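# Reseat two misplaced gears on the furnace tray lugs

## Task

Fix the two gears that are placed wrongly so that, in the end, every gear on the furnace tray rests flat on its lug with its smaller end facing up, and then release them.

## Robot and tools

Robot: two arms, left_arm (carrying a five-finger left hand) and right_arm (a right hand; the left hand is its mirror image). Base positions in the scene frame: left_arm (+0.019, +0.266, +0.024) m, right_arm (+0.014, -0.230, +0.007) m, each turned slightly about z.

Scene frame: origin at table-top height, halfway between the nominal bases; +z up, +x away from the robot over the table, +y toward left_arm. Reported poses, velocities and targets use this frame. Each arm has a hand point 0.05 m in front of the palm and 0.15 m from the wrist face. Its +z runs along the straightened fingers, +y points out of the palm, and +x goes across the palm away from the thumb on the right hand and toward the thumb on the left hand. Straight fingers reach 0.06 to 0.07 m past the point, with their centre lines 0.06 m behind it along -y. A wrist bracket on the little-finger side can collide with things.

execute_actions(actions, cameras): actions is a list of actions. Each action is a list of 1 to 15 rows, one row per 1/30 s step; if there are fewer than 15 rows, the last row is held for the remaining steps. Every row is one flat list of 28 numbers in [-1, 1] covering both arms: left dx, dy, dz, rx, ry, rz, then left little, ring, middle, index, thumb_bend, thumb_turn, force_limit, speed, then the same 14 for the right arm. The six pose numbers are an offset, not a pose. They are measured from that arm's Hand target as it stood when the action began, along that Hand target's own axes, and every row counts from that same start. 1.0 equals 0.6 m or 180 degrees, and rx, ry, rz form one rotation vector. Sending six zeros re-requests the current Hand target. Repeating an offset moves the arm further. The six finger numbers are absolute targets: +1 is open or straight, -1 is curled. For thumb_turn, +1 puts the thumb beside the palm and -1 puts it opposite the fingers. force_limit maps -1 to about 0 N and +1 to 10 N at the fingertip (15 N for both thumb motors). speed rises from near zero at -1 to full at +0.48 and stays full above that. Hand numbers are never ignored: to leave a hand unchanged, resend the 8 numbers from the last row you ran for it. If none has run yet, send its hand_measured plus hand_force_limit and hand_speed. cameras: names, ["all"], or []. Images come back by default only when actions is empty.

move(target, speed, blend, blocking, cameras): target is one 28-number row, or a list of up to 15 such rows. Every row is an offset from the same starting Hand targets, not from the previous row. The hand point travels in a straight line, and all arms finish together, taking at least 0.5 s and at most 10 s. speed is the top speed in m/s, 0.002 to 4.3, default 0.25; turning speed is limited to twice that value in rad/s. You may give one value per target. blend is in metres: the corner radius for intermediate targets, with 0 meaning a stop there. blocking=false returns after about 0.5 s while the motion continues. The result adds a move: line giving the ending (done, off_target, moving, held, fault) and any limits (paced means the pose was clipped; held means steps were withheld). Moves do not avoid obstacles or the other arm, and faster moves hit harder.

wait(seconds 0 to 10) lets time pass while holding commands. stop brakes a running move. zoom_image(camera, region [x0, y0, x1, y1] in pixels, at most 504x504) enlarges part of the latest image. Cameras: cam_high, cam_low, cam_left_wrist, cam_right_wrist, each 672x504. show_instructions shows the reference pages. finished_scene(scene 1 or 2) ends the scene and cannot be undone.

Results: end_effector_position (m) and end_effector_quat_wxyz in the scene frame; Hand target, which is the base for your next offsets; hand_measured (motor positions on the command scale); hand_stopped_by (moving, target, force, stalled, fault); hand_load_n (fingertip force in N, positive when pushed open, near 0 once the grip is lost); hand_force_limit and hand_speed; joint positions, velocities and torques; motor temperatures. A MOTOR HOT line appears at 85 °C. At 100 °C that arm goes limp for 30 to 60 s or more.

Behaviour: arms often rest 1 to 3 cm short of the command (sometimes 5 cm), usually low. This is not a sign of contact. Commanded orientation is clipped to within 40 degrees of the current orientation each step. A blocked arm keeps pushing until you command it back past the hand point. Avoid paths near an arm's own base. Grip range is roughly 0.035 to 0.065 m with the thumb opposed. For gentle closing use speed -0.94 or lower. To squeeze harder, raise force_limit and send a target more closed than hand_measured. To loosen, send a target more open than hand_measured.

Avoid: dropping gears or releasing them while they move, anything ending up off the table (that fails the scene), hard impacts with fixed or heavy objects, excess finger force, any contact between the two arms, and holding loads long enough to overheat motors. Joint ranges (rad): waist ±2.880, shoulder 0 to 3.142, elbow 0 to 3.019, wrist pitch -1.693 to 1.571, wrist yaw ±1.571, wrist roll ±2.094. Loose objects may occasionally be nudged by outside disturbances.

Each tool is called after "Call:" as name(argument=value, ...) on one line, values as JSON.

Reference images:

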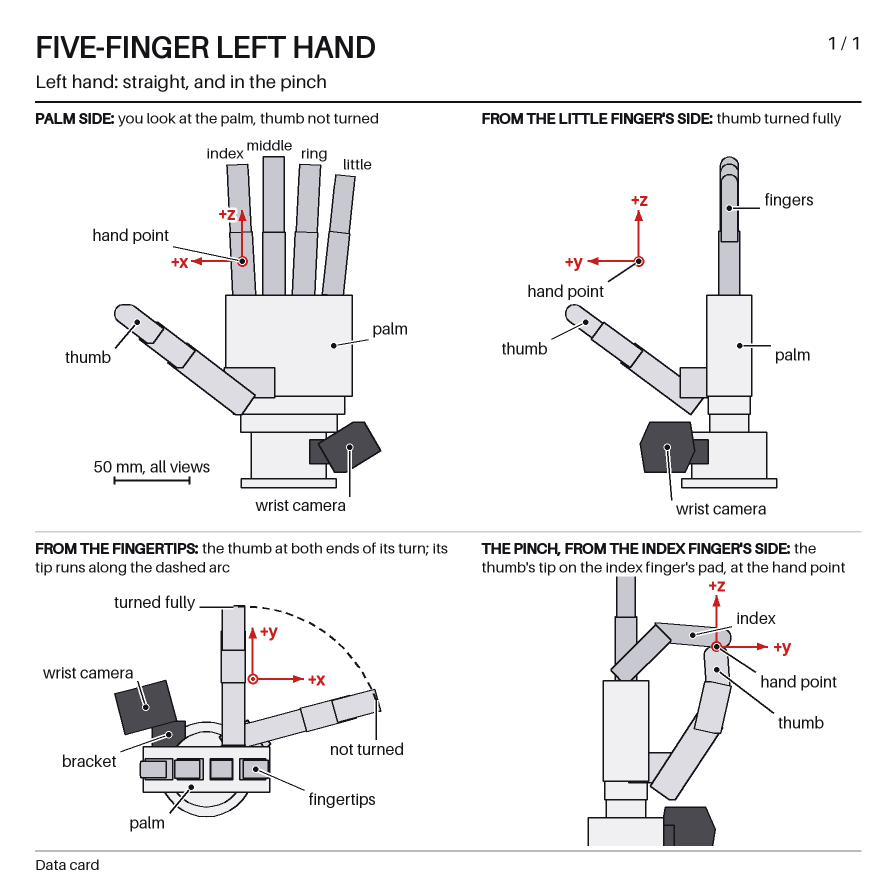

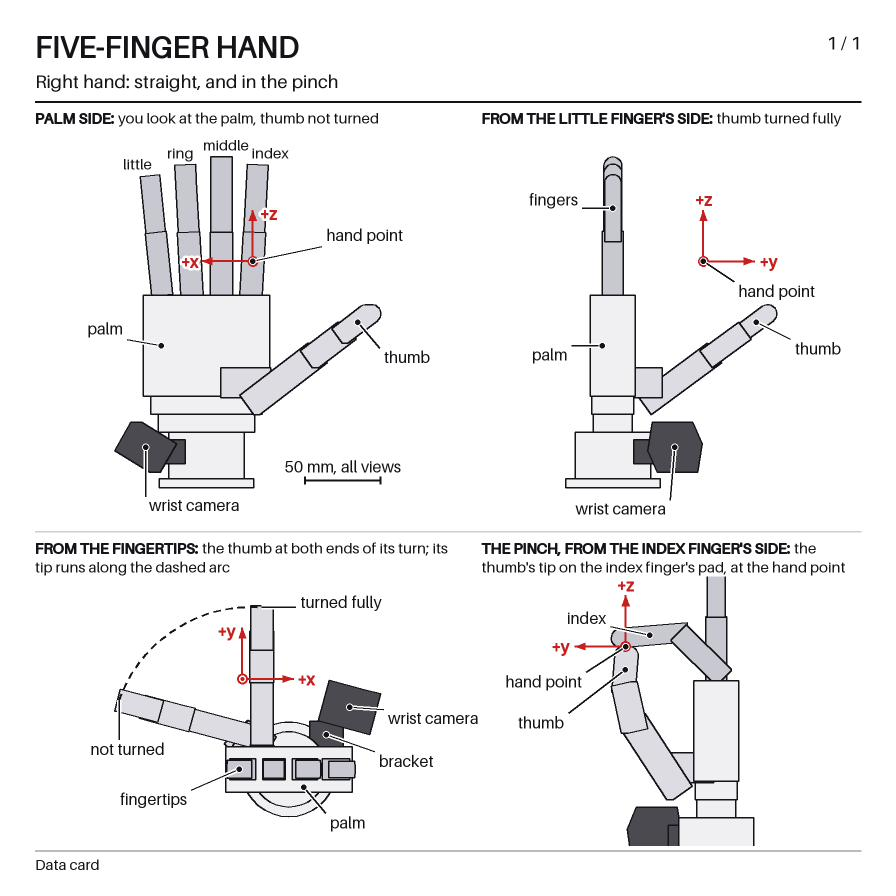

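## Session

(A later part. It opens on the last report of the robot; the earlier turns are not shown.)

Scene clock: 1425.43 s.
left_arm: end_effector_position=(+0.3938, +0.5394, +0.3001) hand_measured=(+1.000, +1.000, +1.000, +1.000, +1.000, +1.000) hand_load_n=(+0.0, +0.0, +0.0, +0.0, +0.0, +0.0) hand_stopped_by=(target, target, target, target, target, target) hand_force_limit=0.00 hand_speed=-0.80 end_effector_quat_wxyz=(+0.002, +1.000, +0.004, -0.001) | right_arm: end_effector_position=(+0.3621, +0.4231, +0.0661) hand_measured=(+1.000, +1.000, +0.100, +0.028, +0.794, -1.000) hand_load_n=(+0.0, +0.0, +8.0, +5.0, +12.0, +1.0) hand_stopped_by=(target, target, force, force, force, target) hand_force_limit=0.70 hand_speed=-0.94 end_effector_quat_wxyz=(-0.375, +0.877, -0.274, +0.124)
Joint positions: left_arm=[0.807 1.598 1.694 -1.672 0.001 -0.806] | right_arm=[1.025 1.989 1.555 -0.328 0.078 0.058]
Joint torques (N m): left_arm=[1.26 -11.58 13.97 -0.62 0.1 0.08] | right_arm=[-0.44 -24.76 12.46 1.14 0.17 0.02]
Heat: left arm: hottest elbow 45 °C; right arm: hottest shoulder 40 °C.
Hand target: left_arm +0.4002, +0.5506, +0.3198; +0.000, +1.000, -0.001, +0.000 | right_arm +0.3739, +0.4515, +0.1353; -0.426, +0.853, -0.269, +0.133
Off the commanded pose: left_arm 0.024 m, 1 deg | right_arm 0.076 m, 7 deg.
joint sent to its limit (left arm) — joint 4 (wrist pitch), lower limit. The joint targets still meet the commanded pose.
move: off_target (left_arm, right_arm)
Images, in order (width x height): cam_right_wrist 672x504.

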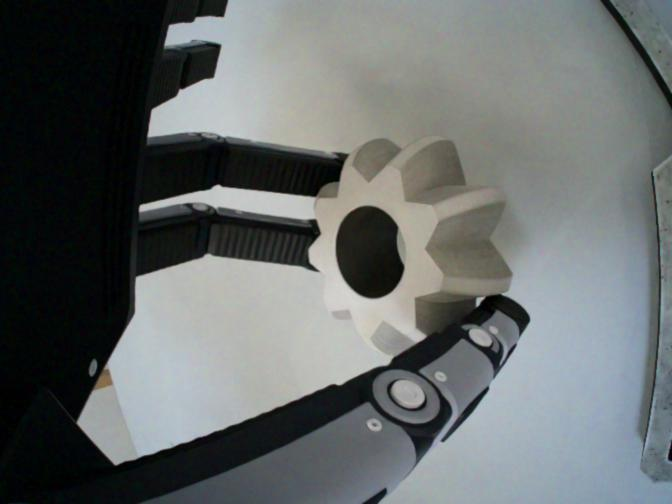

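Call:
move(target=[0,0,0,0,0,0,1,1,1,1,1,1,0,-0.8,0,-0.0466,-0.0351,0,0,0,1,1,-0.1,-0.2,0.2,-1,0.7,-0.94], speed=0.12)

Scene clock: 1427.57 s.
left_arm: end_effector_position=(+0.3938, +0.5394, +0.3001) hand_measured=(+1.000, +1.000, +1.000, +1.000, +1.000, +1.000) hand_load_n=(+0.0, +0.0, -0.5, +0.0, +0.0, +0.0) hand_stopped_by=(target, target, target, target, target, target) hand_force_limit=0.00 hand_speed=-0.80 end_effector_quat_wxyz=(+0.002, +1.000, +0.004, -0.001) | right_arm: end_effector_position=(+0.3637, +0.4260, +0.1030) hand_measured=(+1.000, +1.000, +0.100, +0.028, +0.794, -1.000) hand_load_n=(+0.0, +0.0, +8.0, +5.0, +11.5, +1.0) hand_stopped_by=(target, target, force, force, force, target) hand_force_limit=0.70 hand_speed=-0.94 end_effector_quat_wxyz=(-0.376, +0.876, -0.274, +0.124)
Joint positions: left_arm=[0.807 1.598 1.694 -1.672 0.001 -0.806] | right_arm=[1.025 1.959 1.609 -0.41 0.078 0.058]
Joint torques (N m): left_arm=[1.32 -11.75 13.96 -0.61 0.1 0.09] | right_arm=[-0.44 -24.29 12.89 1.13 0.17 0.02]
Heat: left arm: hottest elbow 45 °C; right arm: hottest shoulder 40 °C.
Hand target: left_arm +0.4002, +0.5506, +0.3198; +0.000, +1.000, -0.001, +0.000 | right_arm +0.3740, +0.4515, +0.1702; -0.426, +0.853, -0.269, +0.133
Off the commanded pose: left_arm 0.024 m, 1 deg | right_arm 0.073 m, 6 deg.
joint sent to its limit (left arm) — joint 4 (wrist pitch), lower limit. The joint targets still meet the commanded pose.
move: off_target (left_arm, right_arm)

Call:
move(target=[0,0,0,0,0,0,1,1,1,1,1,1,0,-0.8,0.1700,0.1187,-0.1020,0,0,0,1,1,-0.1,-0.2,0.2,-1,0.7,-0.94], speed=0.12, cameras=["cam_right_wrist"])

Scene clock: 1430.23 s.
left_arm: end_effector_position=(+0.3938, +0.5394, +0.3001) hand_measured=(+1.000, +1.000, +1.000, +1.000, +1.000, +1.000) hand_load_n=(+0.0, +0.0, +0.0, +0.0, +0.0, +0.0) hand_stopped_by=(target, target, target, target, target, target) hand_force_limit=0.00 hand_speed=-0.80 end_effector_quat_wxyz=(+0.002, +1.000, +0.004, -0.001) | right_arm: end_effector_position=(+0.3973, +0.3095, +0.1093) hand_measured=(+1.000, +1.000, +0.100, +0.028, +0.794, -1.000) hand_load_n=(-0.5, +0.0, +8.0, +5.0, +11.5, +1.0) hand_stopped_by=(target, target, force, force, force, target) hand_force_limit=0.70 hand_speed=-0.94 end_effector_quat_wxyz=(-0.389, +0.870, -0.279, +0.120)
Joint positions: left_arm=[0.807 1.598 1.694 -1.672 0.001 -0.806] | right_arm=[0.865 1.756 1.312 -0.29 -0.049 -0.032]
Joint torques (N m): left_arm=[1.14 -11.75 14 -0.55 0.11 0.09] | right_arm=[-1.03 -21.42 8.24 2.17 -0.08 -0.09]
Heat: left arm: hottest elbow 45 °C; right arm: hottest shoulder 41 °C.
Hand target: left_arm +0.4002, +0.5506, +0.3198; +0.000, +1.000, -0.001, +0.000 | right_arm +0.4049, +0.3179, +0.1502; -0.426, +0.853, -0.270, +0.133
Off the commanded pose: left_arm 0.024 m, 1 deg | right_arm 0.042 m, 5 deg.
joint sent to its limit (left arm) — joint 4 (wrist pitch), lower limit. The joint targets still meet the commanded pose.
move: off_target (left_arm, right_arm)
Images, in order (width x height): cam_right_wrist 672x504.

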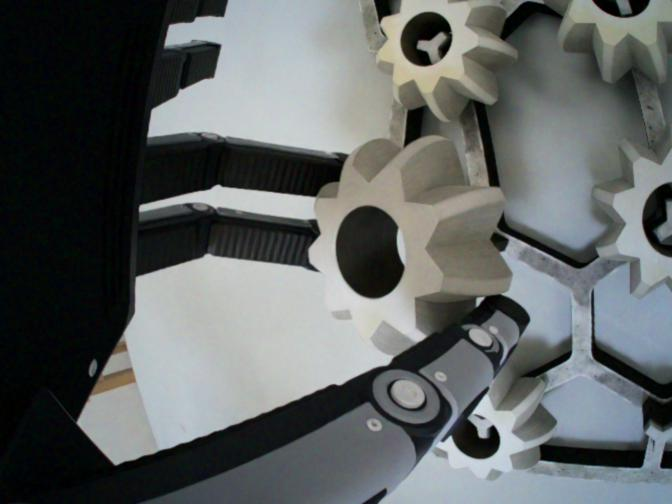

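Call:
zoom_image(camera="cam_right_wrist", region=[350, 0, 672, 240])

Call:
zoom_image(camera="cam_right_wrist", region=[350, 264, 672, 504])

Scaled by 1.565 from the camera's 672x504 image, which has a finer 960x720 frame.

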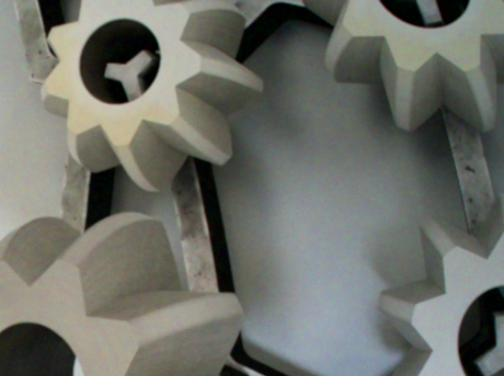

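Scaled by 1.565 from the camera's 672x504 image, which has a finer 960x720 frame.

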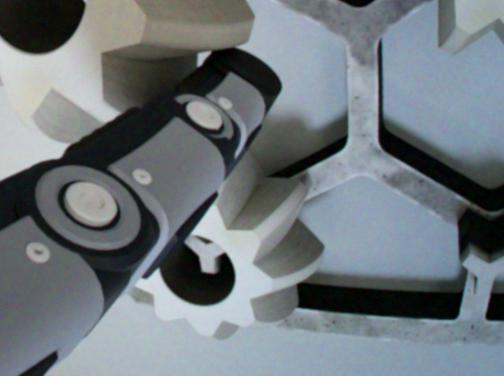

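Call:
move(target=[0,0,0,0,0,0,1,1,1,1,1,1,0,-0.8,-0.0130,0.0413,0.0146,0,0,0,1,1,-0.1,-0.2,0.2,-1,0.7,-0.94], speed=0.08, cameras=["cam_right_wrist","cam_left_wrist"])

Scene clock: 1442.87 s.
left_arm: end_effector_position=(+0.3938, +0.5394, +0.3001) hand_measured=(+1.000, +1.000, +1.000, +1.000, +1.000, +1.000) hand_load_n=(+0.0, +0.0, +0.0, +0.0, +0.0, +0.0) hand_stopped_by=(target, target, target, target, target, target) hand_force_limit=0.00 hand_speed=-0.80 end_effector_quat_wxyz=(+0.002, +1.000, +0.004, -0.001) | right_arm: end_effector_position=(+0.3893, +0.3036, +0.0898) hand_measured=(+1.000, +1.000, +0.100, +0.028, +0.794, -1.000) hand_load_n=(-0.5, +0.0, +8.0, +5.0, +12.0, +1.0) hand_stopped_by=(target, target, force, force, force, target) hand_force_limit=0.70 hand_speed=-0.94 end_effector_quat_wxyz=(-0.392, +0.869, -0.277, +0.121)
Joint positions: left_arm=[0.807 1.598 1.694 -1.672 0.001 -0.806] | right_arm=[0.869 1.754 1.25 -0.221 -0.046 -0.032]
Joint torques (N m): left_arm=[1.14 -11.69 13.97 -0.58 0.11 0.09] | right_arm=[-0.32 -20.42 8.02 2.19 0.17 0]
Heat: left arm: hottest elbow 45 °C; right arm: hottest shoulder 40 °C.
Hand target: left_arm +0.4002, +0.5506, +0.3198; +0.000, +1.000, -0.001, +0.000 | right_arm +0.3939, +0.3160, +0.1251; -0.426, +0.853, -0.270, +0.133
Off the commanded pose: left_arm 0.024 m, 1 deg | right_arm 0.038 m, 5 deg.
joint sent to its limit (left arm) — joint 4 (wrist pitch), lower limit. The joint targets still meet the commanded pose.
move: off_target (left_arm, right_arm)
Images, in order (width x height): cam_left_wrist 672x504, cam_right_wrist 672x504.

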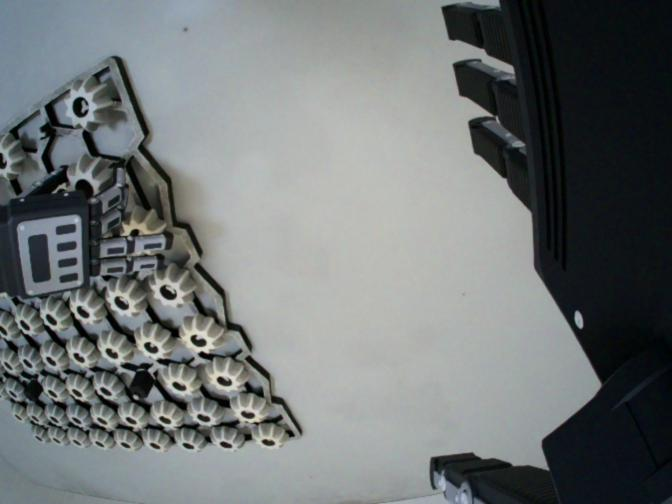

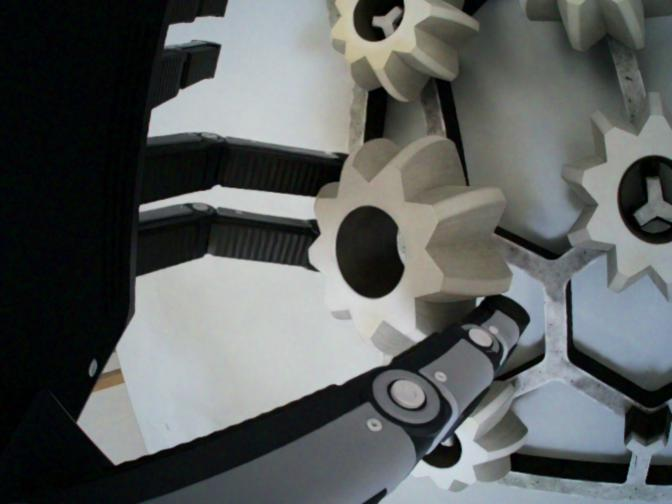

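Call:
zoom_image(camera="cam_left_wrist", region=[20, 60, 200, 260])

Call:
zoom_image(camera="cam_right_wrist", region=[300, 0, 504, 150])

Call:
zoom_image(camera="cam_right_wrist", region=[400, 354, 672, 504])

Scaled by 2.520 from the camera's 672x504 image, which has a finer 960x720 frame.

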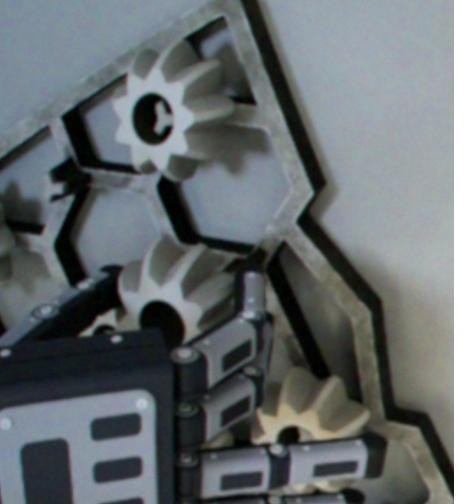

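Scaled by 2.471 from the camera's 672x504 image, which has a finer 960x720 frame.

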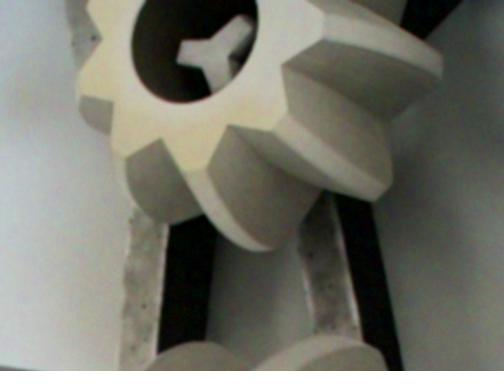

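Scaled by 1.853 from the camera's 672x504 image, which has a finer 960x720 frame.

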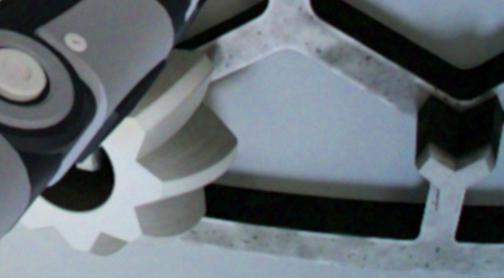

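Call:
move(target=[0,0,0,0,0,0,1,1,1,1,1,1,0,-0.8,-0.0060,0.0090,0.0103,0.0230,0.0010,-0.0014,1,1,-0.1,-0.2,0.2,-1,0.7,-0.94], speed=0.06, cameras=["cam_right_wrist","cam_left_wrist"])

Scene clock: 1457.10 s.
left_arm: end_effector_position=(+0.3938, +0.5394, +0.3001) hand_measured=(+1.000, +1.000, +1.000, +1.000, +1.000, +1.000) hand_load_n=(+0.0, +0.5, -0.5, +0.0, +0.0, +0.0) hand_stopped_by=(target, target, target, target, target, target) hand_force_limit=0.00 hand_speed=-0.80 end_effector_quat_wxyz=(+0.002, +1.000, +0.004, -0.001) | right_arm: end_effector_position=(+0.3871, +0.3062, +0.0778) hand_measured=(+1.000, +1.000, +0.100, +0.028, +0.794, -1.000) hand_load_n=(+0.0, +0.0, +8.0, +4.5, +12.0, +1.0) hand_stopped_by=(target, target, force, force, force, target) hand_force_limit=0.70 hand_speed=-0.94 end_effector_quat_wxyz=(-0.420, +0.856, -0.270, +0.133)
Joint positions: left_arm=[0.807 1.598 1.694 -1.672 0.001 -0.806] | right_arm=[0.876 1.754 1.18 -0.086 -0.04 -0.032]
Joint torques (N m): left_arm=[1.14 -11.75 14.01 -0.54 0.11 0.08] | right_arm=[-0.26 -20.54 7.77 2.35 0.18 0.03]
Heat: left arm: hottest elbow 45 °C; right arm: hottest shoulder 41 °C.
Hand target: left_arm +0.4002, +0.5506, +0.3198; +0.000, +1.000, -0.001, +0.000 | right_arm +0.3919, +0.3193, +0.1169; -0.455, +0.838, -0.263, +0.145
Off the commanded pose: left_arm 0.024 m, 1 deg | right_arm 0.042 m, 5 deg.
joint sent to its limit (left arm) — joint 4 (wrist pitch), lower limit. The joint targets still meet the commanded pose.
move: off_target (left_arm, right_arm)
Images, in order (width x height): cam_left_wrist 672x504, cam_right_wrist 672x504.

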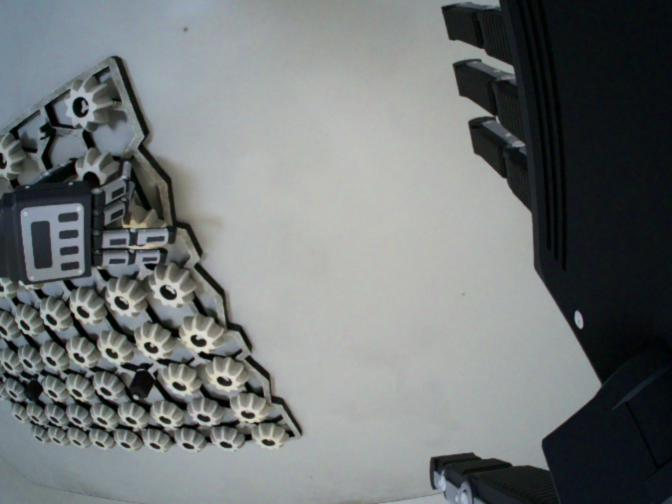

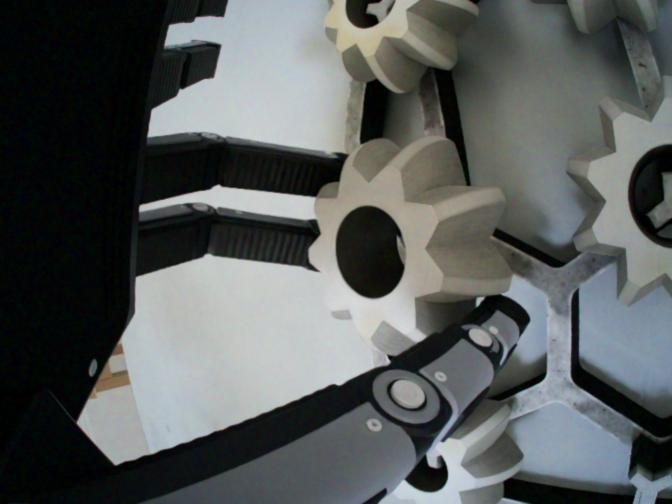

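Call:
zoom_image(camera="cam_right_wrist", region=[300, 0, 504, 150])

Call:
zoom_image(camera="cam_right_wrist", region=[380, 354, 672, 504])

Call:
zoom_image(camera="cam_left_wrist", region=[20, 60, 200, 260])

Scaled by 2.471 from the camera's 672x504 image, which has a finer 960x720 frame.

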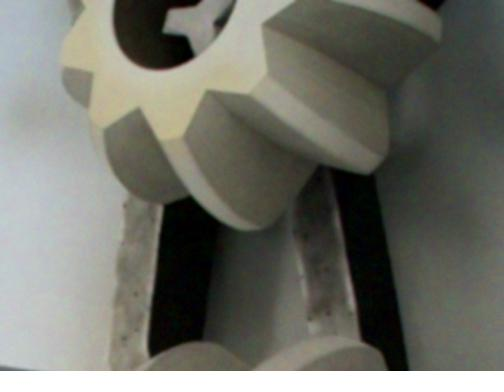

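Scaled by 1.726 from the camera's 672x504 image, which has a finer 960x720 frame.

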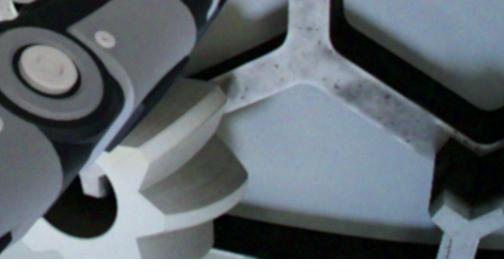

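Scaled by 2.520 from the camera's 672x504 image, which has a finer 960x720 frame.

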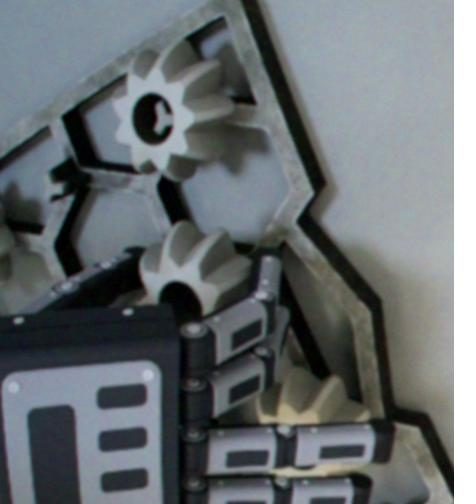

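Call:
execute_actions(actions=[], cameras=["cam_right_wrist","cam_left_wrist"])

Call:
zoom_image(camera="cam_right_wrist", region=[240, 0, 504, 200])

Call:
zoom_image(camera="cam_left_wrist", region=[20, 60, 200, 260])

Scene clock: 1464.97 s.
left_arm: end_effector_position=(+0.3938, +0.5394, +0.3001) hand_measured=(+1.000, +1.000, +1.000, +1.000, +1.000, +1.000) hand_load_n=(+0.0, +0.0, +0.0, +0.0, +0.0, +0.0) hand_stopped_by=(target, target, target, target, target, target) hand_force_limit=0.00 hand_speed=-0.80 end_effector_quat_wxyz=(+0.002, +1.000, +0.004, -0.001) | right_arm: end_effector_position=(+0.3871, +0.3062, +0.0778) hand_measured=(+1.000, +1.000, +0.100, +0.028, +0.794, -1.000) hand_load_n=(+0.0, +0.0, +8.0, +5.0, +12.0, +1.0) hand_stopped_by=(target, target, force, force, force, target) hand_force_limit=0.70 hand_speed=-0.94 end_effector_quat_wxyz=(-0.420, +0.856, -0.270, +0.133)
Joint positions: left_arm=[0.807 1.598 1.694 -1.672 0.001 -0.806] | right_arm=[0.876 1.754 1.18 -0.086 -0.04 -0.032]
Joint velocities: within noise
Joint torques (N m): left_arm=[1.32 -11.52 13.98 -0.55 0.1 0.11] | right_arm=[-0.32 -20.54 7.79 2.32 0.18 0.03]
Motor temperatures (°C): left_arm=[20 26 45 20 21 21] | right_arm=[21 42 35 21 21 22]
Heat: left arm: hottest elbow 45 °C; right arm: hottest shoulder 42 °C.
Hand target: left_arm +0.4002, +0.5506, +0.3198; +0.000, +1.000, -0.001, +0.000 | right_arm +0.3919, +0.3193, +0.1169; -0.455, +0.838, -0.263, +0.145
Off the commanded pose: left_arm 0.024 m, 1 deg | right_arm 0.042 m, 5 deg.
Images, in order (width x height): cam_left_wrist 672x504, cam_right_wrist 672x504.

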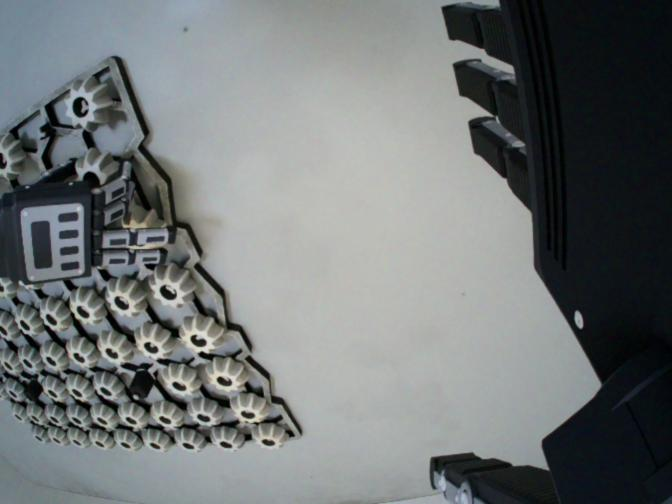

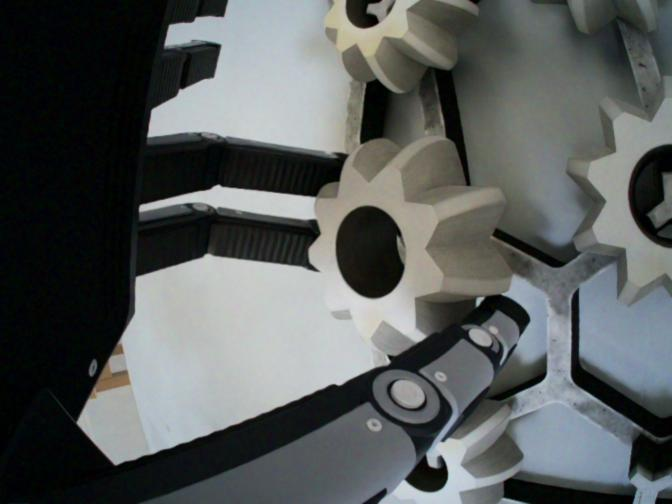

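Scaled by 1.909 from the camera's 672x504 image, which has a finer 960x720 frame.

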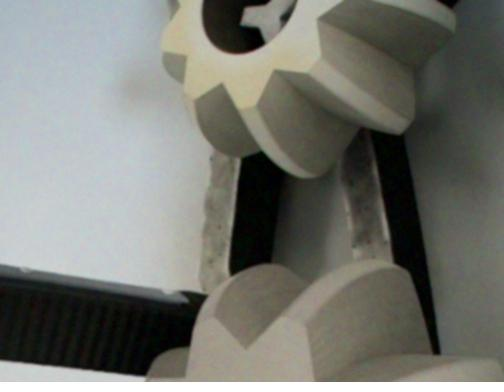

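Scaled by 2.520 from the camera's 672x504 image, which has a finer 960x720 frame.

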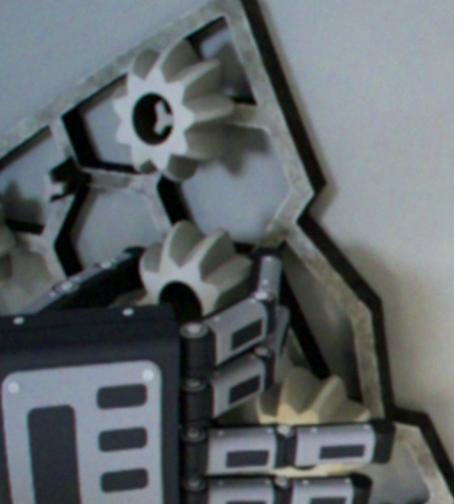

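Call:
zoom_image(camera="cam_right_wrist", region=[310, 180, 430, 320])

Call:
zoom_image(camera="cam_right_wrist", region=[330, 0, 450, 90])

Call:
zoom_image(camera="cam_right_wrist", region=[560, 140, 672, 260])

Scaled by 3.600 from the camera's 672x504 image, which has a finer 960x720 frame.

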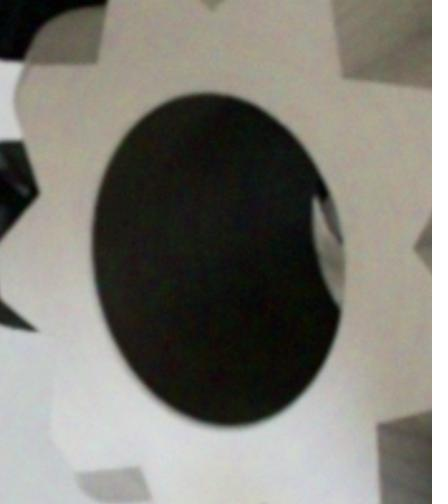

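Scaled by 4.200 from the camera's 672x504 image, which has a finer 960x720 frame.

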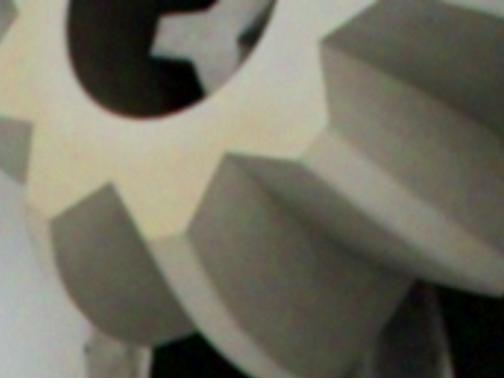

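Scaled by 4.200 from the camera's 672x504 image, which has a finer 960x720 frame.

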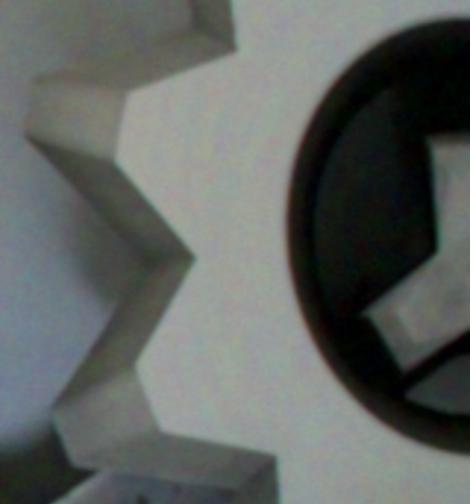

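Call:
move(target=[0,0,0,0,0,0,1,1,1,1,1,1,0,-0.8,-0.0022,-0.0081,0.0002,0,0,0,1,1,-0.1,-0.2,0.2,-1,0.7,-0.94], speed=0.03)

Scene clock: 1474.13 s.
left_arm: end_effector_position=(+0.3938, +0.5394, +0.3001) hand_measured=(+1.000, +1.000, +1.000, +1.000, +1.000, +1.000) hand_load_n=(+0.0, +0.0, +0.0, +0.0, -0.5, +0.0) hand_stopped_by=(target, target, target, target, target, target) hand_force_limit=0.00 hand_speed=-0.80 end_effector_quat_wxyz=(+0.002, +1.000, +0.004, -0.001) | right_arm: end_effector_position=(+0.3862, +0.3069, +0.0778) hand_measured=(+1.000, +1.000, +0.100, +0.028, +0.794, -1.000) hand_load_n=(+0.0, +0.0, +8.0, +5.0, +11.5, +1.0) hand_stopped_by=(target, target, force, force, force, target) hand_force_limit=0.70 hand_speed=-0.94 end_effector_quat_wxyz=(-0.419, +0.856, -0.270, +0.134)
Joint positions: left_arm=[0.807 1.598 1.694 -1.672 0.001 -0.806] | right_arm=[0.879 1.754 1.18 -0.086 -0.038 -0.032]
Joint torques (N m): left_arm=[1.14 -11.52 14 -0.59 0.11 0.1] | right_arm=[-0.09 -20.48 8.72 1.91 0.18 0.04]
Heat: left arm: hottest elbow 45 °C; right arm: hottest shoulder 42 °C.
Hand target: left_arm +0.4002, +0.5506, +0.3198; +0.000, +1.000, -0.001, +0.000 | right_arm +0.3923, +0.3223, +0.1209; -0.455, +0.838, -0.263, +0.145
Off the commanded pose: left_arm 0.024 m, 1 deg | right_arm 0.046 m, 5 deg.
joint sent to its limit (left arm) — joint 4 (wrist pitch), lower limit. The joint targets still meet the commanded pose.
move: off_target (left_arm, right_arm)

Call:
move(target=[0,0,0,0,0,0,1,1,1,1,1,1,0,-0.8,-0.0039,-0.0364,-0.0134,0,0,0,1,1,-0.1,-0.2,0.2,-1,0.7,-0.94], speed=0.05)

Scene clock: 1476.77 s.
left_arm: end_effector_position=(+0.3938, +0.5394, +0.3001) hand_measured=(+1.000, +1.000, +1.000, +1.000, +1.000, +1.000) hand_load_n=(+0.0, +0.0, +0.0, +0.0, +0.0, +0.0) hand_stopped_by=(target, target, target, target, target, target) hand_force_limit=0.00 hand_speed=-0.80 end_effector_quat_wxyz=(+0.002, +1.000, +0.004, -0.001) | right_arm: end_effector_position=(+0.3793, +0.3020, +0.0826) hand_measured=(+1.000, +1.000, +0.100, +0.028, +0.794, -1.000) hand_load_n=(+0.0, +0.0, +8.0, +5.0, +11.5, +1.0) hand_stopped_by=(target, target, force, force, force, target) hand_force_limit=0.70 hand_speed=-0.94 end_effector_quat_wxyz=(-0.409, +0.862, -0.270, +0.130)
Joint positions: left_arm=[0.807 1.598 1.694 -1.672 0.001 -0.806] | right_arm=[0.884 1.735 1.18 -0.128 -0.034 -0.032]
Joint torques (N m): left_arm=[1.26 -11.63 13.96 -0.59 0.11 0.09] | right_arm=[-0.32 -20.48 11.78 1.28 0.18 0.07]
Heat: left arm: hottest elbow 45 °C; right arm: hottest shoulder 42 °C.
Hand target: left_arm +0.4002, +0.5506, +0.3198; +0.000, +1.000, -0.001, +0.000 | right_arm +0.3934, +0.3278, +0.1437; -0.456, +0.838, -0.263, +0.145
Off the commanded pose: left_arm 0.024 m, 1 deg | right_arm 0.068 m, 6 deg.
joint sent to its limit (left arm) — joint 4 (wrist pitch), lower limit. The joint targets still meet the commanded pose.
move: off_target (left_arm, right_arm)

Call:
move(target=[0,0,0,0,0,0,1,1,1,1,1,1,0,-0.8,0.0013,-0.0248,-0.0077,0.0139,0.0007,-0.0009,1,1,-0.1,-0.2,0.2,-1,0.7,-0.94], speed=0.05)

Scene clock: 1478.70 s.
left_arm: end_effector_position=(+0.3938, +0.5394, +0.3001) hand_measured=(+1.000, +1.000, +1.000, +1.000, +1.000, +1.000) hand_load_n=(+0.0, +0.0, +0.0, +0.5, -0.5, +0.0) hand_stopped_by=(target, target, target, target, target, target) hand_force_limit=0.00 hand_speed=-0.80 end_effector_quat_wxyz=(+0.002, +1.000, +0.004, -0.001) | right_arm: end_effector_position=(+0.3800, +0.3027, +0.0956) hand_measured=(+1.000, +1.000, +0.100, +0.028, +0.794, -1.000) hand_load_n=(+0.0, +0.0, +8.0, +5.0, +12.0, +1.0) hand_stopped_by=(target, target, force, force, force, target) hand_force_limit=0.70 hand_speed=-0.94 end_effector_quat_wxyz=(-0.418, +0.857, -0.269, +0.134)
Joint positions: left_arm=[0.807 1.598 1.694 -1.672 0.001 -0.806] | right_arm=[0.884 1.714 1.18 -0.128 -0.033 -0.032]
Joint torques (N m): left_arm=[1.2 -11.69 13.98 -0.62 0.11 0.1] | right_arm=[-0.32 -20.25 11.43 2.35 0.18 0.05]
Heat: left arm: hottest elbow 45 °C; right arm: hottest shoulder 42 °C.
Hand target: left_arm +0.4002, +0.5506, +0.3198; +0.000, +1.000, -0.001, +0.000 | right_arm +0.3964, +0.3309, +0.1588; -0.473, +0.828, -0.259, +0.153
Off the commanded pose: left_arm 0.024 m, 1 deg | right_arm 0.071 m, 8 deg.
joint sent to its limit (left arm) — joint 4 (wrist pitch), lower limit. The joint targets still meet the commanded pose.
move: off_target (left_arm, right_arm)

Call:
move(target=[0,0,0,0,0,0,1,1,1,1,1,1,0,-0.8,0.0033,-0.0093,0.0160,0,0,0,1,1,-0.1,-0.2,0.2,-1,0.7,-0.94], speed=0.05)

Scene clock: 1481.37 s.
left_arm: end_effector_position=(+0.3938, +0.5394, +0.3001) hand_measured=(+1.000, +1.000, +1.000, +1.000, +1.000, +1.000) hand_load_n=(+0.0, +0.0, +0.0, +0.0, +0.0, +0.0) hand_stopped_by=(target, target, target, target, target, target) hand_force_limit=0.00 hand_speed=-0.80 end_effector_quat_wxyz=(+0.002, +1.000, +0.004, -0.001) | right_arm: end_effector_position=(+0.3860, +0.3105, +0.1087) hand_measured=(+1.000, +1.000, +0.100, +0.028, +0.794, -1.000) hand_load_n=(-0.5, +0.0, +7.5, +5.0, +11.5, +1.0) hand_stopped_by=(target, target, force, force, force, target) hand_force_limit=0.70 hand_speed=-0.94 end_effector_quat_wxyz=(-0.429, +0.852, -0.267, +0.138)
Joint positions: left_arm=[0.807 1.598 1.694 -1.672 0.001 -0.806] | right_arm=[0.884 1.713 1.205 -0.128 -0.033 -0.032]
Joint torques (N m): left_arm=[1.14 -11.63 13.98 -0.64 0.1 0.1] | right_arm=[-0.62 -18.02 12.45 2.03 0.11 0.03]
Heat: left arm: hottest elbow 45 °C; right arm: hottest shoulder 42 °C.
Hand target: left_arm +0.4002, +0.5506, +0.3198; +0.000, +1.000, -0.001, +0.000 | right_arm +0.4045, +0.3388, +0.1588; -0.473, +0.828, -0.259, +0.153
Off the commanded pose: left_arm 0.024 m, 1 deg | right_arm 0.060 m, 6 deg.
joint sent to its limit (left arm) — joint 4 (wrist pitch), lower limit. The joint targets still meet the commanded pose.
move: off_target (left_arm, right_arm)

Call:
move(target=[0,0,0,0,0,0,1,1,1,1,1,1,0,-0.8,-0.0004,0.0431,0.0253,0,0,0,1,1,-0.1,-0.2,0.2,-1,0.7,-0.94], speed=0.05)

Scene clock: 1483.67 s.
left_arm: end_effector_position=(+0.3938, +0.5394, +0.3001) hand_measured=(+1.000, +1.000, +1.000, +1.000, +1.000, +1.000) hand_load_n=(+0.0, -0.5, +0.0, +0.0, +0.0, +0.0) hand_stopped_by=(target, target, target, target, target, target) hand_force_limit=0.00 hand_speed=-0.80 end_effector_quat_wxyz=(+0.002, +1.000, +0.004, -0.001) | right_arm: end_effector_position=(+0.3933, +0.3201, +0.0975) hand_measured=(+1.000, +1.000, +0.100, +0.028, +0.794, -1.000) hand_load_n=(+0.0, +0.0, +8.0, +4.5, +11.5, +1.0) hand_stopped_by=(target, target, force, force, force, target) hand_force_limit=0.70 hand_speed=-0.94 end_effector_quat_wxyz=(-0.441, +0.846, -0.265, +0.142)
Joint positions: left_arm=[0.807 1.598 1.694 -1.672 0.001 -0.806] | right_arm=[0.884 1.749 1.205 -0.064 -0.033 -0.032]
Joint torques (N m): left_arm=[1.49 -11.75 13.93 -0.59 0.1 0.08] | right_arm=[-0.56 -18.08 9.81 2.4 0.12 0.03]
Heat: left arm: hottest elbow 45 °C; right arm: hottest shoulder 42 °C.
Hand target: left_arm +0.4002, +0.5506, +0.3198; +0.000, +1.000, -0.001, +0.000 | right_arm +0.4044, +0.3389, +0.1288; -0.473, +0.828, -0.260, +0.153
Off the commanded pose: left_arm 0.024 m, 1 deg | right_arm 0.038 m, 4 deg.
joint sent to its limit (left arm) — joint 4 (wrist pitch), lower limit. The joint targets still meet the commanded pose.
move: off_target (left_arm, right_arm)

Call:
move(target=[0,0,0,0,0,0,1,1,1,1,1,1,0,-0.8,0.0026,0.0368,-0.0068,-0.0083,-0.0004,0.0005,1,1,-0.1,-0.2,0.2,-1,0.7,-0.94], speed=0.05, cameras=["cam_right_wrist"])

Scene clock: 1486.17 s.
left_arm: end_effector_position=(+0.3938, +0.5394, +0.3001) hand_measured=(+1.000, +1.000, +1.000, +1.000, +1.000, +1.000) hand_load_n=(+0.0, +0.0, +0.0, +0.0, +0.0, +0.0) hand_stopped_by=(target, target, target, target, target, target) hand_force_limit=0.00 hand_speed=-0.80 end_effector_quat_wxyz=(+0.002, +1.000, +0.004, -0.001) | right_arm: end_effector_position=(+0.3900, +0.3158, +0.0899) hand_measured=(+1.000, +1.000, +0.100, +0.028, +0.794, -1.000) hand_load_n=(+0.0, +0.0, +8.0, +5.0, +12.0, +1.0) hand_stopped_by=(target, target, force, force, force, target) hand_force_limit=0.70 hand_speed=-0.94 end_effector_quat_wxyz=(-0.437, +0.848, -0.265, +0.141)
Joint positions: left_arm=[0.807 1.598 1.694 -1.672 0.001 -0.806] | right_arm=[0.884 1.749 1.186 -0.053 -0.033 -0.032]
Joint torques (N m): left_arm=[1.38 -11.46 14 -0.64 0.1 0.1] | right_arm=[-0.91 -18.14 8.02 2.41 -0.02 0.01]
Heat: left arm: hottest elbow 45 °C; right arm: hottest shoulder 42 °C.
Hand target: left_arm +0.4002, +0.5506, +0.3198; +0.000, +1.000, -0.001, +0.000 | right_arm +0.3973, +0.3258, +0.1118; -0.463, +0.834, -0.262, +0.148
Off the commanded pose: left_arm 0.024 m, 1 deg | right_arm 0.025 m, 3 deg.
joint sent to its limit (left arm) — joint 4 (wrist pitch), lower limit. The joint targets still meet the commanded pose.
move: off_target (left_arm, right_arm)
Images, in order (width x height): cam_right_wrist 672x504.

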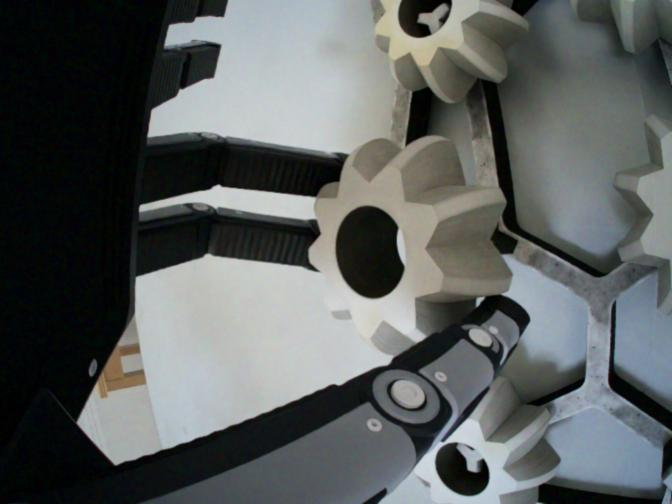

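Call:
zoom_image(camera="cam_right_wrist", region=[385, 0, 485, 60])

Call:
zoom_image(camera="cam_right_wrist", region=[420, 410, 520, 504])

Scaled by 5.040 from the camera's 672x504 image, which has a finer 960x720 frame.

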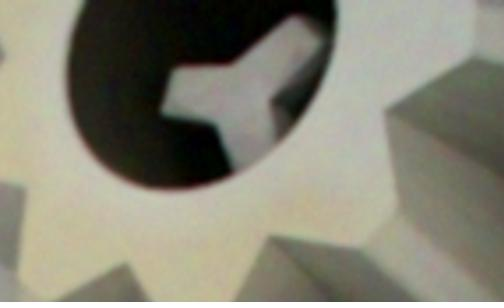

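Scaled by 5.040 from the camera's 672x504 image, which has a finer 960x720 frame.

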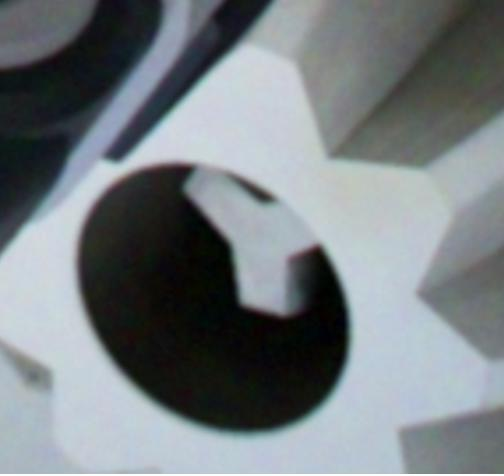

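Call:
move(target=[0,0,0,0,0,0,1,1,1,1,1,1,0,-0.8,0.0026,0.0223,-0.0043,-0.003,0,0,1,1,-0.1,-0.2,0.2,-1,0.7,-0.94], speed=0.04, cameras=["cam_right_wrist"])

Call:
zoom_image(camera="cam_right_wrist", region=[310, 180, 430, 320])

Scene clock: 1494.07 s.
left_arm: end_effector_position=(+0.3938, +0.5394, +0.3001) hand_measured=(+1.000, +1.000, +1.000, +1.000, +1.000, +1.000) hand_load_n=(+0.0, +0.0, +0.0, +0.0, +0.0, -0.5) hand_stopped_by=(target, target, target, target, target, target) hand_force_limit=0.00 hand_speed=-0.80 end_effector_quat_wxyz=(+0.002, +1.000, +0.004, -0.001) | right_arm: end_effector_position=(+0.3843, +0.3087, +0.0777) hand_measured=(+1.000, +1.000, +0.100, +0.028, +0.794, -1.000) hand_load_n=(+0.0, +0.0, +7.5, +5.0, +11.5, +1.0) hand_stopped_by=(target, target, force, force, force, target) hand_force_limit=0.70 hand_speed=-0.94 end_effector_quat_wxyz=(-0.433, +0.850, -0.266, +0.139)
Joint positions: left_arm=[0.807 1.598 1.694 -1.672 0.001 -0.806] | right_arm=[0.884 1.749 1.155 -0.034 -0.034 -0.032]
Joint torques (N m): left_arm=[1.08 -11.87 13.93 -0.64 0.09 0.1] | right_arm=[-1.2 -18.32 7.76 2.33 -0.07 -0.01]
Heat: left arm: hottest elbow 45 °C; right arm: hottest shoulder 42 °C.
Hand target: left_arm +0.4002, +0.5506, +0.3198; +0.000, +1.000, -0.001, +0.000 | right_arm +0.3934, +0.3174, +0.1019; -0.459, +0.836, -0.263, +0.147
Off the commanded pose: left_arm 0.024 m, 1 deg | right_arm 0.027 m, 4 deg.
joint sent to its limit (left arm) — joint 4 (wrist pitch), lower limit. The joint targets still meet the commanded pose.
move: off_target (left_arm, right_arm)
Images, in order (width x height): cam_right_wrist 672x504.

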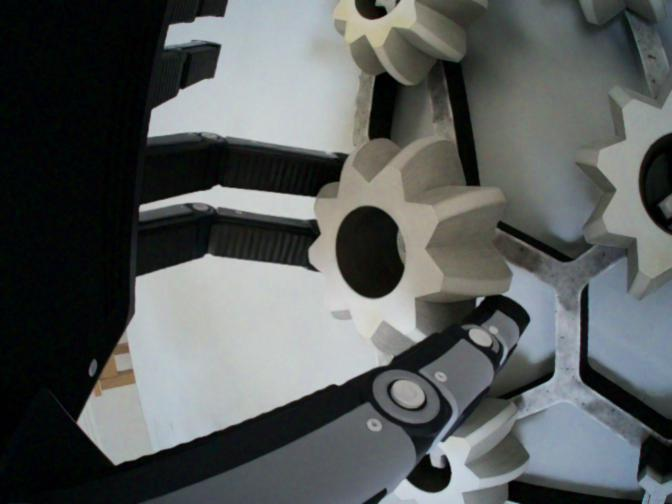

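Scaled by 3.600 from the camera's 672x504 image, which has a finer 960x720 frame.

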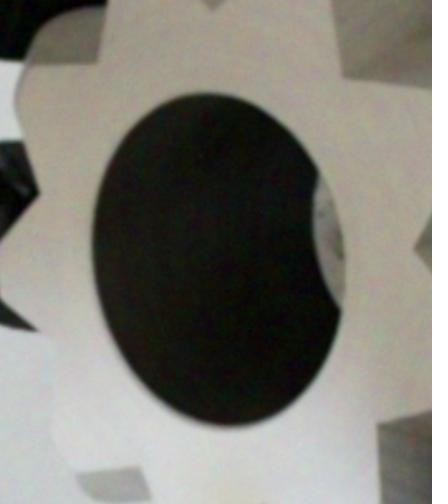

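Call:
zoom_image(camera="cam_right_wrist", region=[340, 0, 440, 60])

Call:
zoom_image(camera="cam_right_wrist", region=[385, 420, 485, 504])

Call:
zoom_image(camera="cam_right_wrist", region=[612, 130, 672, 230])

Scaled by 5.040 from the camera's 672x504 image, which has a finer 960x720 frame.

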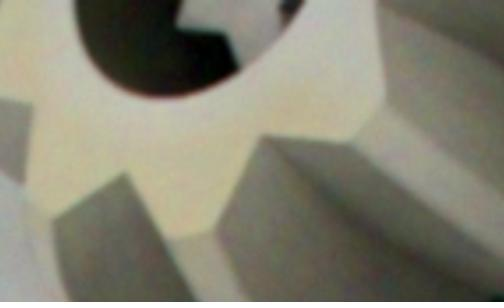

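Scaled by 5.040 from the camera's 672x504 image, which has a finer 960x720 frame.

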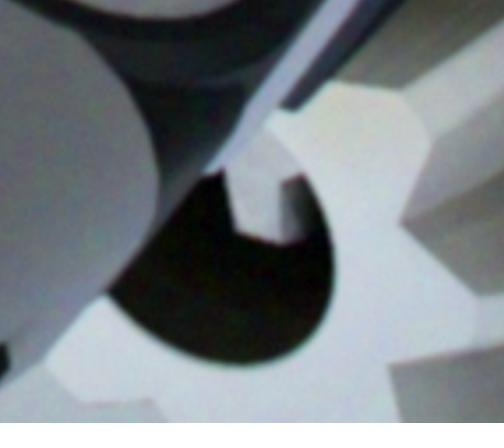

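Scaled by 5.040 from the camera's 672x504 image, which has a finer 960x720 frame.

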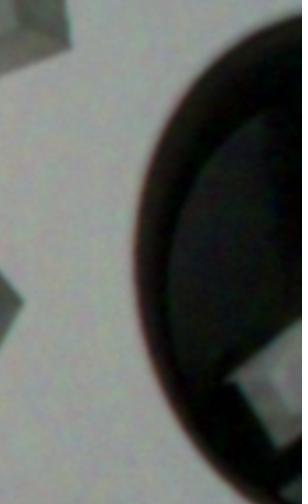

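Call:
move(target=[0,0,0,0,0,0,1,1,1,1,1,1,0,-0.8,0.0082,-0.0101,0.0004,0,0,0,1,1,-0.1,-0.2,0.2,-1,0.7,-0.94], speed=0.04)

Scene clock: 1499.73 s.
left_arm: end_effector_position=(+0.3938, +0.5394, +0.3001) hand_measured=(+1.000, +1.000, +1.000, +1.000, +1.000, +1.000) hand_load_n=(+0.0, +0.0, +0.0, +0.0, +0.0, +0.0) hand_stopped_by=(target, target, target, target, target, target) hand_force_limit=0.00 hand_speed=-0.80 end_effector_quat_wxyz=(+0.002, +1.000, +0.004, -0.001) | right_arm: end_effector_position=(+0.3860, +0.3074, +0.0779) hand_measured=(+1.000, +1.000, +0.100, +0.028, +0.794, -1.000) hand_load_n=(+0.0, +0.0, +8.0, +5.0, +11.5, +1.0) hand_stopped_by=(target, target, force, force, force, target) hand_force_limit=0.70 hand_speed=-0.94 end_effector_quat_wxyz=(-0.433, +0.850, -0.267, +0.137)
Joint positions: left_arm=[0.807 1.598 1.694 -1.672 0.001 -0.806] | right_arm=[0.878 1.749 1.155 -0.034 -0.041 -0.032]
Joint torques (N m): left_arm=[1.14 -11.58 13.97 -0.59 0.11 0.1] | right_arm=[-1.44 -18.26 8.98 1.81 -0.08 -0.06]
Heat: left arm: hottest elbow 45 °C; right arm: hottest shoulder 42 °C.
Hand target: left_arm +0.4002, +0.5506, +0.3198; +0.000, +1.000, -0.001, +0.000 | right_arm +0.3994, +0.3174, +0.1069; -0.459, +0.836, -0.263, +0.147
Off the commanded pose: left_arm 0.024 m, 1 deg | right_arm 0.033 m, 4 deg.
joint sent to its limit (left arm) — joint 4 (wrist pitch), lower limit. The joint targets still meet the commanded pose.
move: off_target (left_arm, right_arm)

Call:
move(target=[0,0,0,0,0,0,1,1,1,1,1,1,0,-0.8,-0.0013,0.0079,0.0124,0,0,0,1,1,-0.1,-0.2,0.2,-1,0.7,-0.94], speed=0.03)

Scene clock: 1503.10 s.
left_arm: end_effector_position=(+0.3938, +0.5394, +0.3001) hand_measured=(+1.000, +1.000, +1.000, +1.000, +1.000, +1.000) hand_load_n=(+0.5, +0.0, +0.0, +0.0, +0.0, +0.0) hand_stopped_by=(target, target, target, target, target, target) hand_force_limit=0.00 hand_speed=-0.80 end_effector_quat_wxyz=(+0.002, +1.000, +0.004, -0.001) | right_arm: end_effector_position=(+0.3864, +0.3071, +0.0754) hand_measured=(+1.000, +1.000, +0.100, +0.028, +0.794, -1.000) hand_load_n=(+0.0, +0.0, +7.5, +5.0, +11.5, +1.0) hand_stopped_by=(target, target, force, force, force, target) hand_force_limit=0.70 hand_speed=-0.94 end_effector_quat_wxyz=(-0.432, +0.851, -0.267, +0.137)
Joint positions: left_arm=[0.807 1.598 1.694 -1.672 0.001 -0.806] | right_arm=[0.878 1.753 1.155 -0.033 -0.041 -0.032]
Joint torques (N m): left_arm=[1.08 -11.69 13.96 -0.57 0.11 0.1] | right_arm=[-1.26 -17.08 9.13 2.36 -0.03 -0.05]
Heat: left arm: hottest elbow 45 °C; right arm: hottest shoulder 42 °C.
Hand target: left_arm +0.4002, +0.5506, +0.3198; +0.000, +1.000, -0.001, +0.000 | right_arm +0.4009, +0.3209, +0.0989; -0.459, +0.836, -0.262, +0.147
Off the commanded pose: left_arm 0.024 m, 1 deg | right_arm 0.031 m, 4 deg.
joint sent to its limit (left arm) — joint 4 (wrist pitch), lower limit. The joint targets still meet the commanded pose.
move: off_target (left_arm, right_arm)

Call:
move(target=[0,0,0,0,0,0,1,1,1,1,1,1,0,-0.8,-0.0019,0.0098,0.0095,0,0,0,1,1,-0.1,-0.2,0.2,-1,0.7,-0.94], speed=0.03, cameras=["cam_right_wrist"])

Scene clock: 1504.93 s.
left_arm: end_effector_position=(+0.3938, +0.5394, +0.3001) hand_measured=(+1.000, +1.000, +1.000, +1.000, +1.000, +1.000) hand_load_n=(+0.0, +0.0, +0.0, +0.0, +0.0, +0.0) hand_stopped_by=(target, target, target, target, target, target) hand_force_limit=0.00 hand_speed=-0.80 end_effector_quat_wxyz=(+0.002, +1.000, +0.004, -0.001) | right_arm: end_effector_position=(+0.3884, +0.3098, +0.0693) hand_measured=(+1.000, +1.000, +0.100, +0.028, +0.794, -1.000) hand_load_n=(+0.0, +0.0, +7.5, +5.0, +11.5, +0.5) hand_stopped_by=(target, target, force, force, force, target) hand_force_limit=0.70 hand_speed=-0.94 end_effector_quat_wxyz=(-0.434, +0.849, -0.267, +0.137)
Joint positions: left_arm=[0.807 1.598 1.694 -1.672 0.001 -0.806] | right_arm=[0.878 1.769 1.155 -0.012 -0.041 -0.032]
Joint torques (N m): left_arm=[1.14 -11.63 13.97 -0.59 0.1 0.09] | right_arm=[-1.08 -17.2 8.9 2.26 0.03 -0.04]
Heat: left arm: hottest elbow 45 °C; right arm: hottest shoulder 42 °C.
Hand target: left_arm +0.4002, +0.5506, +0.3198; +0.000, +1.000, -0.001, +0.000 | right_arm +0.4009, +0.3229, +0.0906; -0.459, +0.836, -0.262, +0.147
Off the commanded pose: left_arm 0.024 m, 1 deg | right_arm 0.028 m, 3 deg.
joint sent to its limit (left arm) — joint 4 (wrist pitch), lower limit. The joint targets still meet the commanded pose.
move: off_target (left_arm, right_arm)
Images, in order (width x height): cam_right_wrist 672x504.

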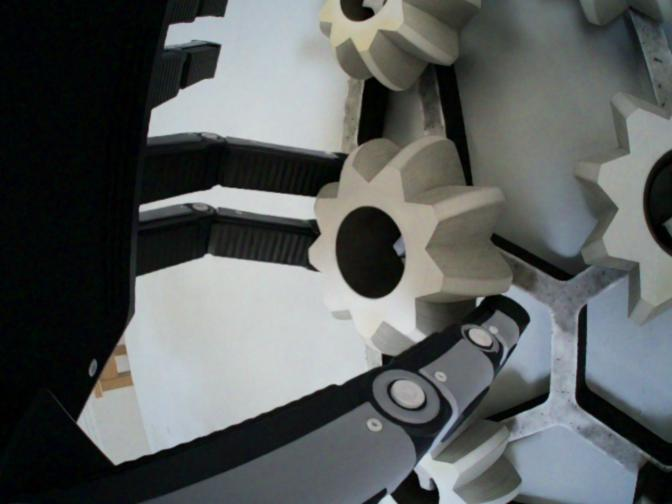

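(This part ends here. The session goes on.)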